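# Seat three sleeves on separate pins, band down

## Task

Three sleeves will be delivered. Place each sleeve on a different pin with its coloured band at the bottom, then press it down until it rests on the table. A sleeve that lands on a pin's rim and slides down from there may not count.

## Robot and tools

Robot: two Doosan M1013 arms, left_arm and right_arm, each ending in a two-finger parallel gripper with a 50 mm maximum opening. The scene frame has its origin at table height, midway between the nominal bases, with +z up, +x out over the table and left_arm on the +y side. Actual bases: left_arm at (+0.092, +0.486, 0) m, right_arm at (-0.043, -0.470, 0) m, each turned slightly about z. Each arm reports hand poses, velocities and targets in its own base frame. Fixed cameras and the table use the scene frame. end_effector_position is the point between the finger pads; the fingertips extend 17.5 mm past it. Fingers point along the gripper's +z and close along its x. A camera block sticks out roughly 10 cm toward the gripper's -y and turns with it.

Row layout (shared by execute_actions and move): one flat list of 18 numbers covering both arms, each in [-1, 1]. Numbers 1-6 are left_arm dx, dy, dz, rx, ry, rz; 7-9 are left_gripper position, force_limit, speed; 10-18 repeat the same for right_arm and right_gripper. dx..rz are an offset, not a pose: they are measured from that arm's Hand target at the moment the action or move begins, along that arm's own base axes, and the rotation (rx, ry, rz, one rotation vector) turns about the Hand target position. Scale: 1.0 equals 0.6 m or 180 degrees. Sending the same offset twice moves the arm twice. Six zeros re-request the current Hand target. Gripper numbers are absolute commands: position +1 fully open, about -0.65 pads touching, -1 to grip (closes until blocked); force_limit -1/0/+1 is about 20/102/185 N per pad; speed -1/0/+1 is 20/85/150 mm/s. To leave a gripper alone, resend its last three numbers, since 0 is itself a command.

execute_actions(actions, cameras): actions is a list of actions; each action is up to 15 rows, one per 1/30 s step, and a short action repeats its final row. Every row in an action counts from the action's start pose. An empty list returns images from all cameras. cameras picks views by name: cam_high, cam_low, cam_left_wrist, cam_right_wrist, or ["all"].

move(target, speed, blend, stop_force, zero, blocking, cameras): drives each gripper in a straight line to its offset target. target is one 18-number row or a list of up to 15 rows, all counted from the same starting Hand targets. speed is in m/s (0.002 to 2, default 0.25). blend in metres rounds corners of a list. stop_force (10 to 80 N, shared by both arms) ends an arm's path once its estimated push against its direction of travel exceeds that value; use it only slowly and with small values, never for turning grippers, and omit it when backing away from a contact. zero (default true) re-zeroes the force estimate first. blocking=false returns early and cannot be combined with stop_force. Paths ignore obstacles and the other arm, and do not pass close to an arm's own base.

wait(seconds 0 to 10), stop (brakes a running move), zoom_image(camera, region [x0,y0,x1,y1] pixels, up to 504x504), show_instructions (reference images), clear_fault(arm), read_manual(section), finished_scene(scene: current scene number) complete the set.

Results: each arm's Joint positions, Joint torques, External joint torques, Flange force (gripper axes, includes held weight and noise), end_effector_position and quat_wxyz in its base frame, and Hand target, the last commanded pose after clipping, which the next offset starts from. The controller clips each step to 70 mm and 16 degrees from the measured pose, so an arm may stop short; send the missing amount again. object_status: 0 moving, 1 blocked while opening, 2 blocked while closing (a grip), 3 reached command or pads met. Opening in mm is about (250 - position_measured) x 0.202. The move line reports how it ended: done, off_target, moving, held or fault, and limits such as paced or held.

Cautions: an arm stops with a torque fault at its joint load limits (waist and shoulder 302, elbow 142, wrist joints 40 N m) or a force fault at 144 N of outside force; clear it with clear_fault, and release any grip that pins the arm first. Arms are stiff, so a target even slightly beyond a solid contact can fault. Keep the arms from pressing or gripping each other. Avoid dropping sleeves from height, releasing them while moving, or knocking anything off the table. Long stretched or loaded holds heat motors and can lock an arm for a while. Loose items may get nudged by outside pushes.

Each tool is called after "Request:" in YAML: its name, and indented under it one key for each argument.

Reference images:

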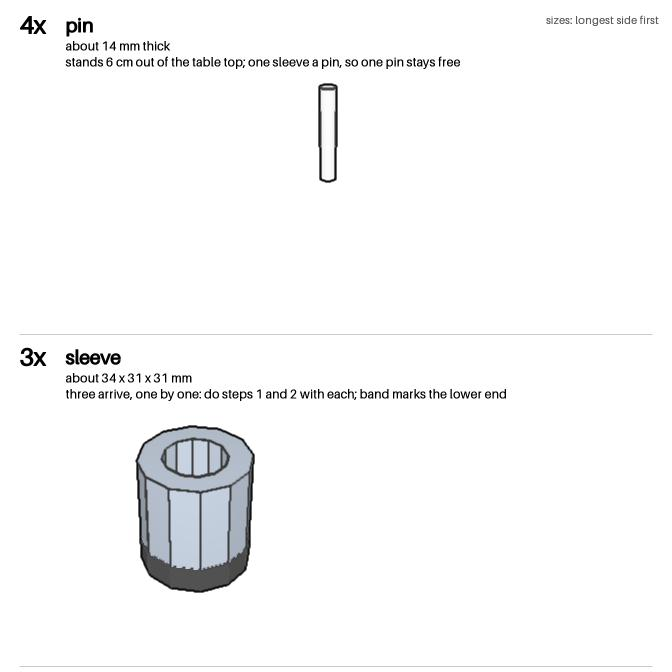

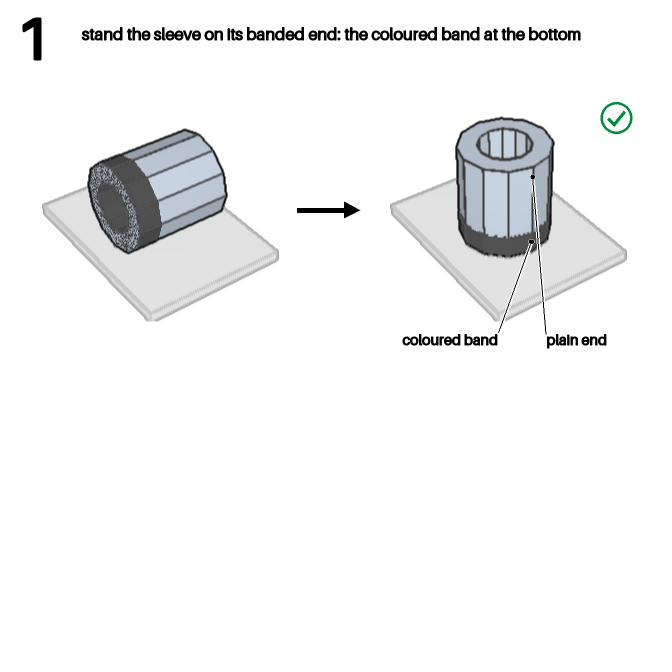

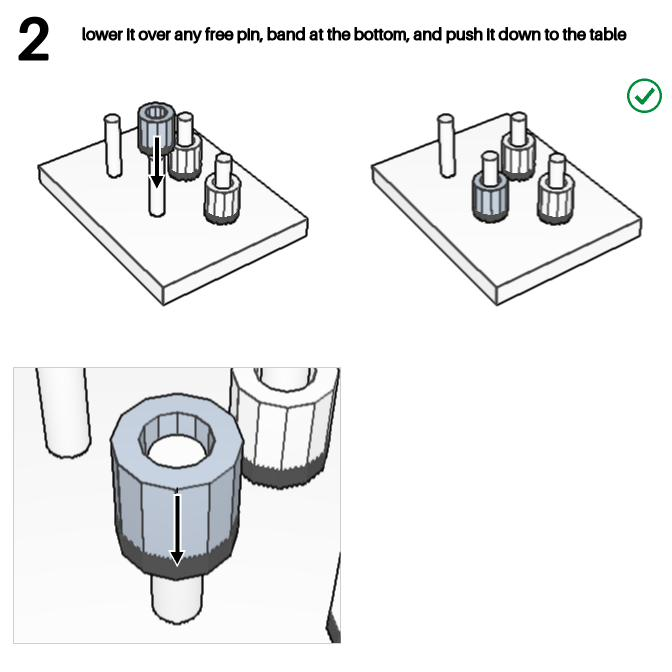

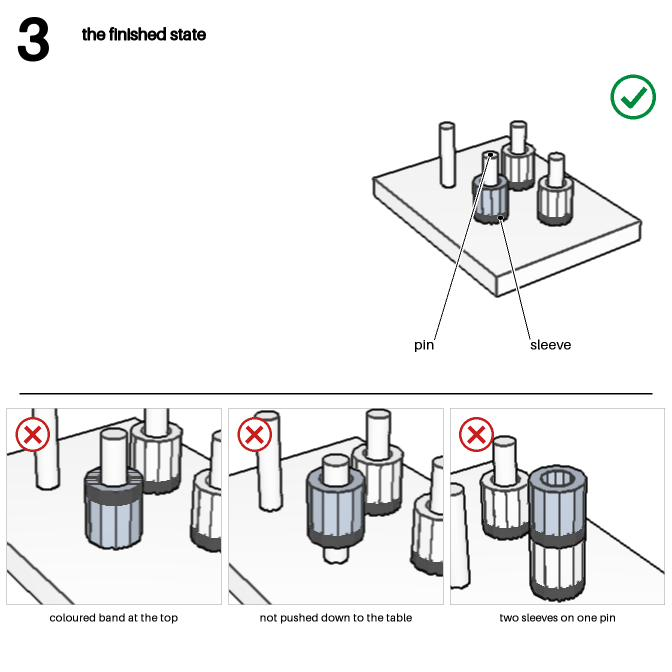

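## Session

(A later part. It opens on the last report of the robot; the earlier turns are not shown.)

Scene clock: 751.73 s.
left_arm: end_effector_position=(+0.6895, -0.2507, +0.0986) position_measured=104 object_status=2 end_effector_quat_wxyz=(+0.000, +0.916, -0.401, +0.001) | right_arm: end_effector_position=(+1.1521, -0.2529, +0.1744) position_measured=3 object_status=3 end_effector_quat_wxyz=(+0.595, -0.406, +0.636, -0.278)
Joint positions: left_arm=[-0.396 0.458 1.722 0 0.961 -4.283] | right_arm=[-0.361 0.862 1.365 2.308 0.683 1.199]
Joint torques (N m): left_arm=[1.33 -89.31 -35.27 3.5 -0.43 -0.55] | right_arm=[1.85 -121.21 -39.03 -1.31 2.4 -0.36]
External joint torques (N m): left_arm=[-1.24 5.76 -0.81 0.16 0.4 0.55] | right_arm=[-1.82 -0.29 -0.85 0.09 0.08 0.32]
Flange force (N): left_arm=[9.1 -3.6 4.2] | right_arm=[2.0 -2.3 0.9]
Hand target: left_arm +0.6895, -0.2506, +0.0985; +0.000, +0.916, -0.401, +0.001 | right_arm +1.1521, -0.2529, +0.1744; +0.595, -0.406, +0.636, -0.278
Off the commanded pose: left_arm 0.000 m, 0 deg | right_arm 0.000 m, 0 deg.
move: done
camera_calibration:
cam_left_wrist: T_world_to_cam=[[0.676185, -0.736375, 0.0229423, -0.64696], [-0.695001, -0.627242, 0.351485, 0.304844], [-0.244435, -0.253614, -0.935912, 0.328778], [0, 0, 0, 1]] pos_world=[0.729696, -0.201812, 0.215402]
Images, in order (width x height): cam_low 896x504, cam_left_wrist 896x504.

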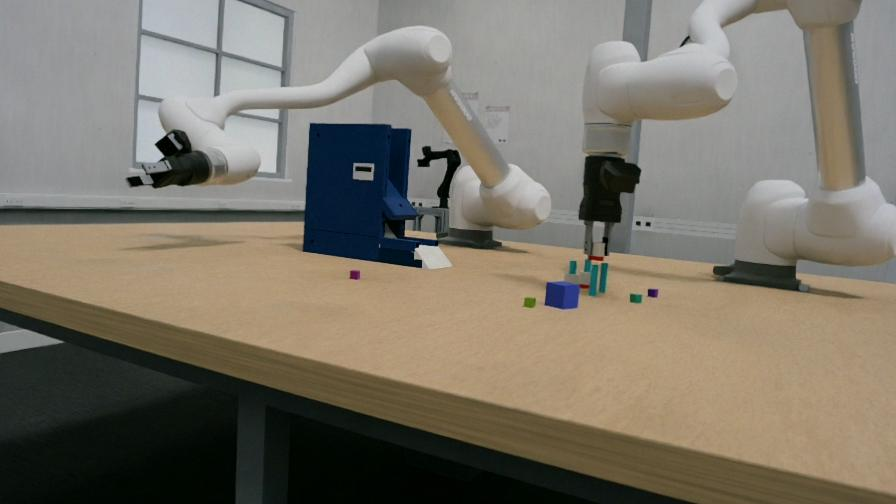

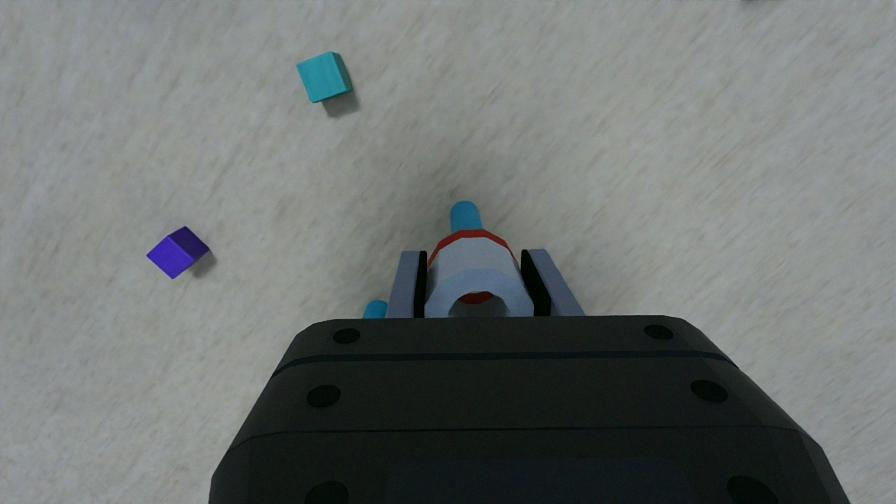

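Request:
move:
  target: [0.001, 0.00002, -0.1195, 0, 0, 0, -1, -0.7, -0.6, 0, 0, 0, 0, 0, 0, 1, 1, 1]
  speed: 0.02
  stop_force: 10
  cameras: ["cam_left_wrist", "cam_low"]

Scene clock: 770.57 s.
left_arm: end_effector_position=(+0.6902, -0.2506, +0.0278) position_measured=104 object_status=2 end_effector_quat_wxyz=(+0.000, +0.916, -0.401, +0.001) | right_arm: end_effector_position=(+1.1521, -0.2529, +0.1744) position_measured=3 object_status=3 end_effector_quat_wxyz=(+0.595, -0.406, +0.636, -0.278)
Joint positions: left_arm=[-0.395 0.53 1.762 0 0.848 -4.282] | right_arm=[-0.361 0.862 1.365 2.308 0.683 1.199]
Joint torques (N m): left_arm=[1.9 -65.7 -21.01 3.37 -2.04 -0.55] | right_arm=[1.72 -121.3 -39.04 -1.31 2.37 -0.36]
External joint torques (N m): left_arm=[-1.86 -21.56 -11.98 -0.03 2.02 0.55] | right_arm=[-1.87 0.33 -0.45 0.09 0.08 0.32]
Flange force (N): left_arm=[1.7 1.1 -32.4] | right_arm=[2.3 -1.6 0.7]
Hand target: left_arm +0.6902, -0.2507, +0.0278; +0.000, +0.916, -0.401, +0.001 (not the last commanded pose) | right_arm +1.1521, -0.2529, +0.1744; +0.595, -0.406, +0.636, -0.278
Off the commanded pose: left_arm 0.001 m, 0 deg | right_arm 0.000 m, 0 deg.
move: contact (left_arm)
camera_calibration:
cam_left_wrist: T_world_to_cam=[[0.676199, -0.73636, 0.0230054, -0.645685], [-0.695028, -0.627266, 0.351388, 0.330238], [-0.244317, -0.253597, -0.935947, 0.262611], [0, 0, 0, 1]] pos_world=[0.730296, -0.201712, 0.144603]
Images, in order (width x height): cam_low 896x504, cam_left_wrist 896x504.

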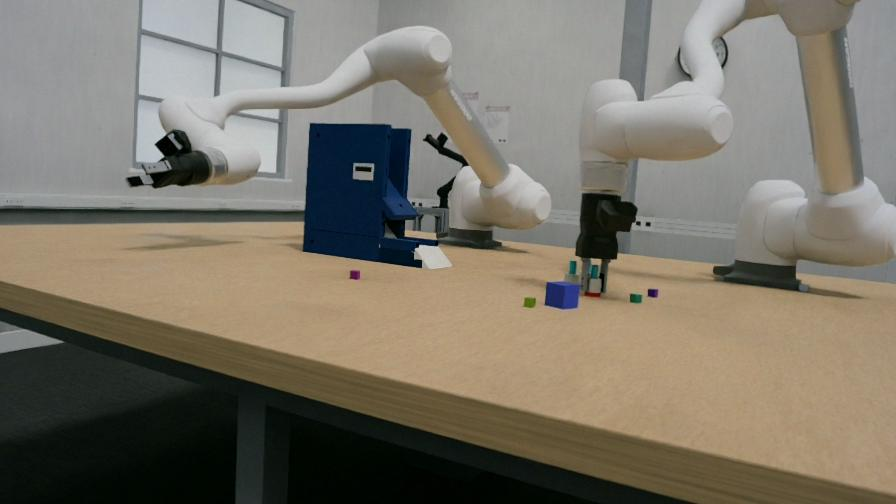

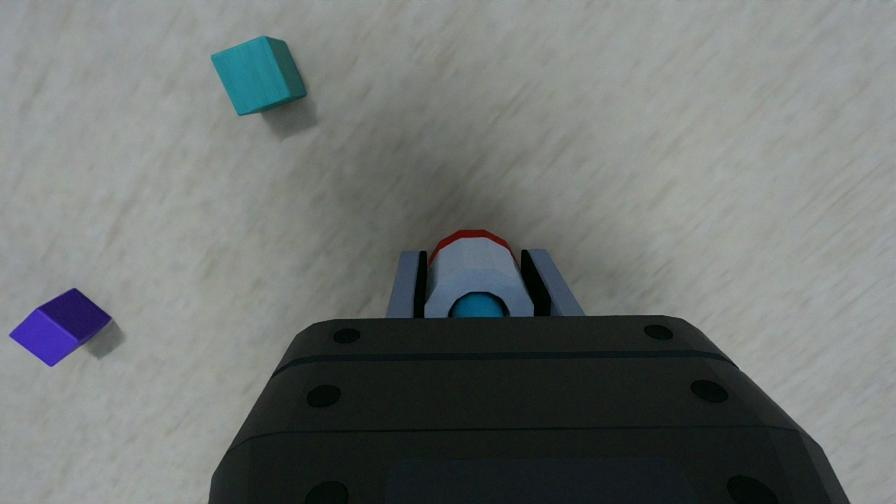

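Inserted. Release, rise and check.

Request:
move:
  target:
    - [0, 0, 0, 0, 0, 0, 0.82, -0.7, -0.5, 0, 0, 0, 0, 0, 0, 1, 1, 1]
    - [0, 0, 0.1833, 0, 0, 0, 0.82, -0.7, -0.5, 0, 0, 0, 0, 0, 0, 1, 1, 1]
    - [-0.1, -0.18, 0.35, 0, 0, 0, 0.82, -0.7, -0.5, 0, 0, 0, 0, 0, 0, 1, 1, 1]
  speed: [0.1, 0.15, 0.4]
  blend: [0, 0.03, 0]
  cameras: ["cam_left_wrist", "cam_low", "cam_high"]

Request:
zoom_image:
  camera: "cam_low"
  region: [545, 235, 665, 315]

Request:
zoom_image:
  camera: "cam_high"
  region: [400, 170, 500, 250]

Scene clock: 778.67 s.
left_arm: end_effector_position=(+0.6302, -0.3586, +0.2377) position_measured=30 object_status=3 end_effector_quat_wxyz=(+0.000, +0.916, -0.401, +0.001) | right_arm: end_effector_position=(+1.1521, -0.2529, +0.1744) position_measured=3 object_status=3 end_effector_quat_wxyz=(+0.595, -0.406, +0.636, -0.278)
Joint positions: left_arm=[-0.565 0.338 1.617 0 1.186 -4.452] | right_arm=[-0.361 0.862 1.365 2.308 0.683 1.199]
Joint torques (N m): left_arm=[1.25 -82.14 -39.48 3.81 -0.55 -0.48] | right_arm=[1.91 -121.52 -38.98 -1.35 2.44 -0.36]
External joint torques (N m): left_arm=[-0.98 5.61 -1.5 0.35 0.52 0.48] | right_arm=[-1.83 -0.01 -0.92 0.11 0.04 0.32]
Flange force (N): left_arm=[11.5 -2.9 0.9] | right_arm=[2.3 -2.3 1.4]
Hand target: left_arm +0.6302, -0.3587, +0.2378; +0.000, +0.916, -0.401, +0.001 | right_arm +1.1521, -0.2529, +0.1744; +0.595, -0.406, +0.636, -0.278
Off the commanded pose: left_arm 0.000 m, 0 deg | right_arm 0.000 m, 0 deg.
move: done
camera_calibration:
cam_left_wrist: T_world_to_cam=[[0.6762, -0.736359, 0.0230051, -0.689536], [-0.695027, -0.627267, 0.351388, 0.147104], [-0.244317, -0.253597, -0.935947, 0.417043], [0, 0, 0, 1]] pos_world=[0.670396, -0.309712, 0.354503]
Images, in order (width x height): cam_high 896x504, cam_low 896x504, cam_left_wrist 896x504.

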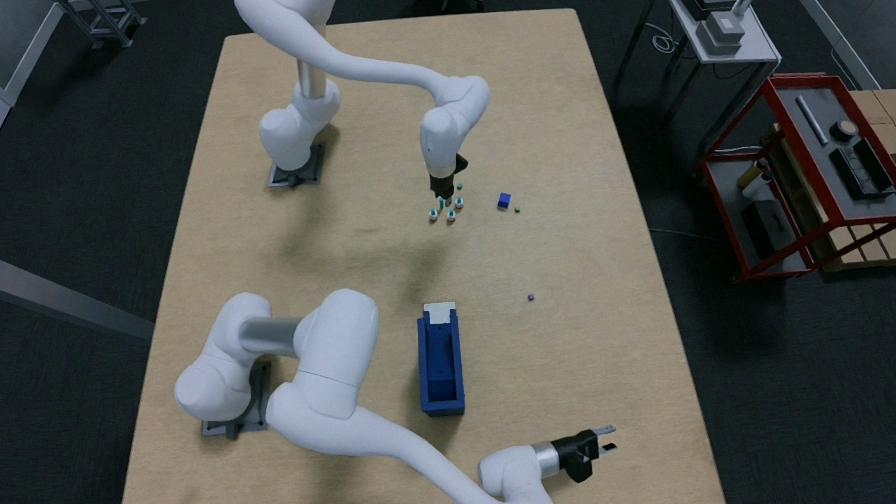

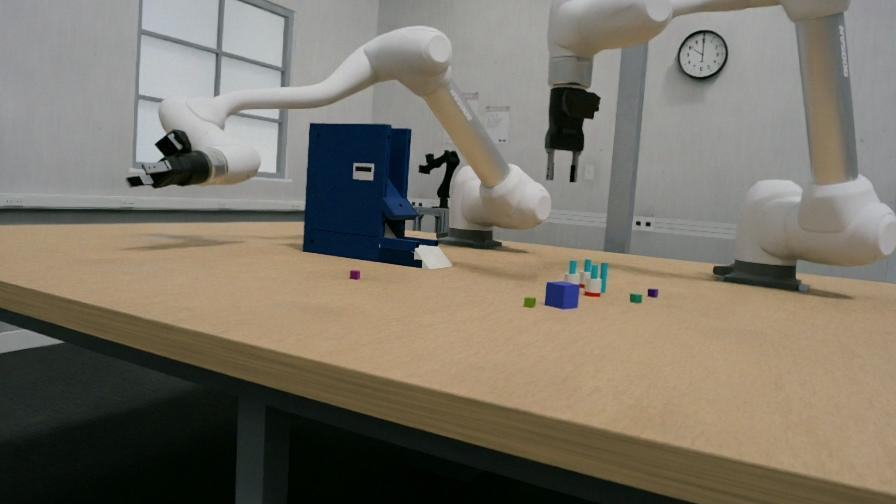

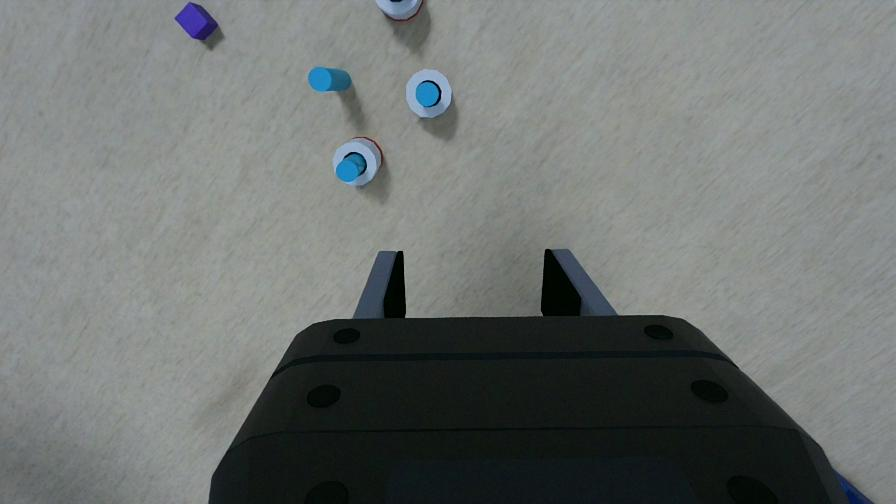

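Scaled by 4.200 from the camera's 896x504 image, which has a finer 1280x720 frame.

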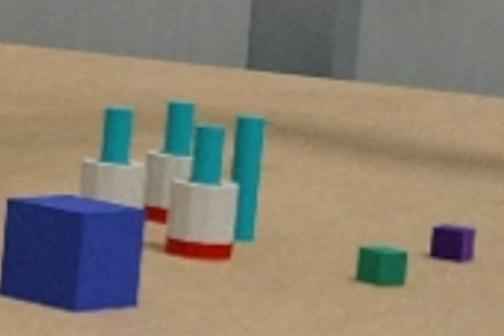

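Scaled by 5.040 from the camera's 896x504 image, which has a finer 1280x720 frame.

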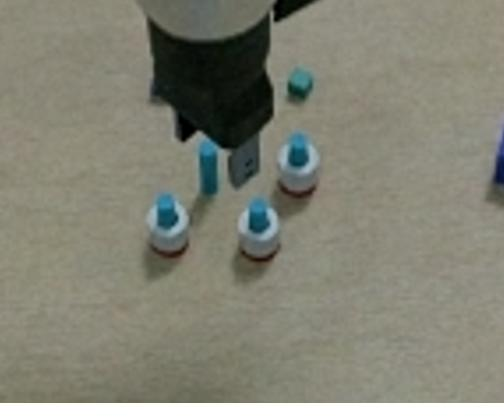

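Request:
finished_scene:
  scene: 1

The scene is finished: the task was done.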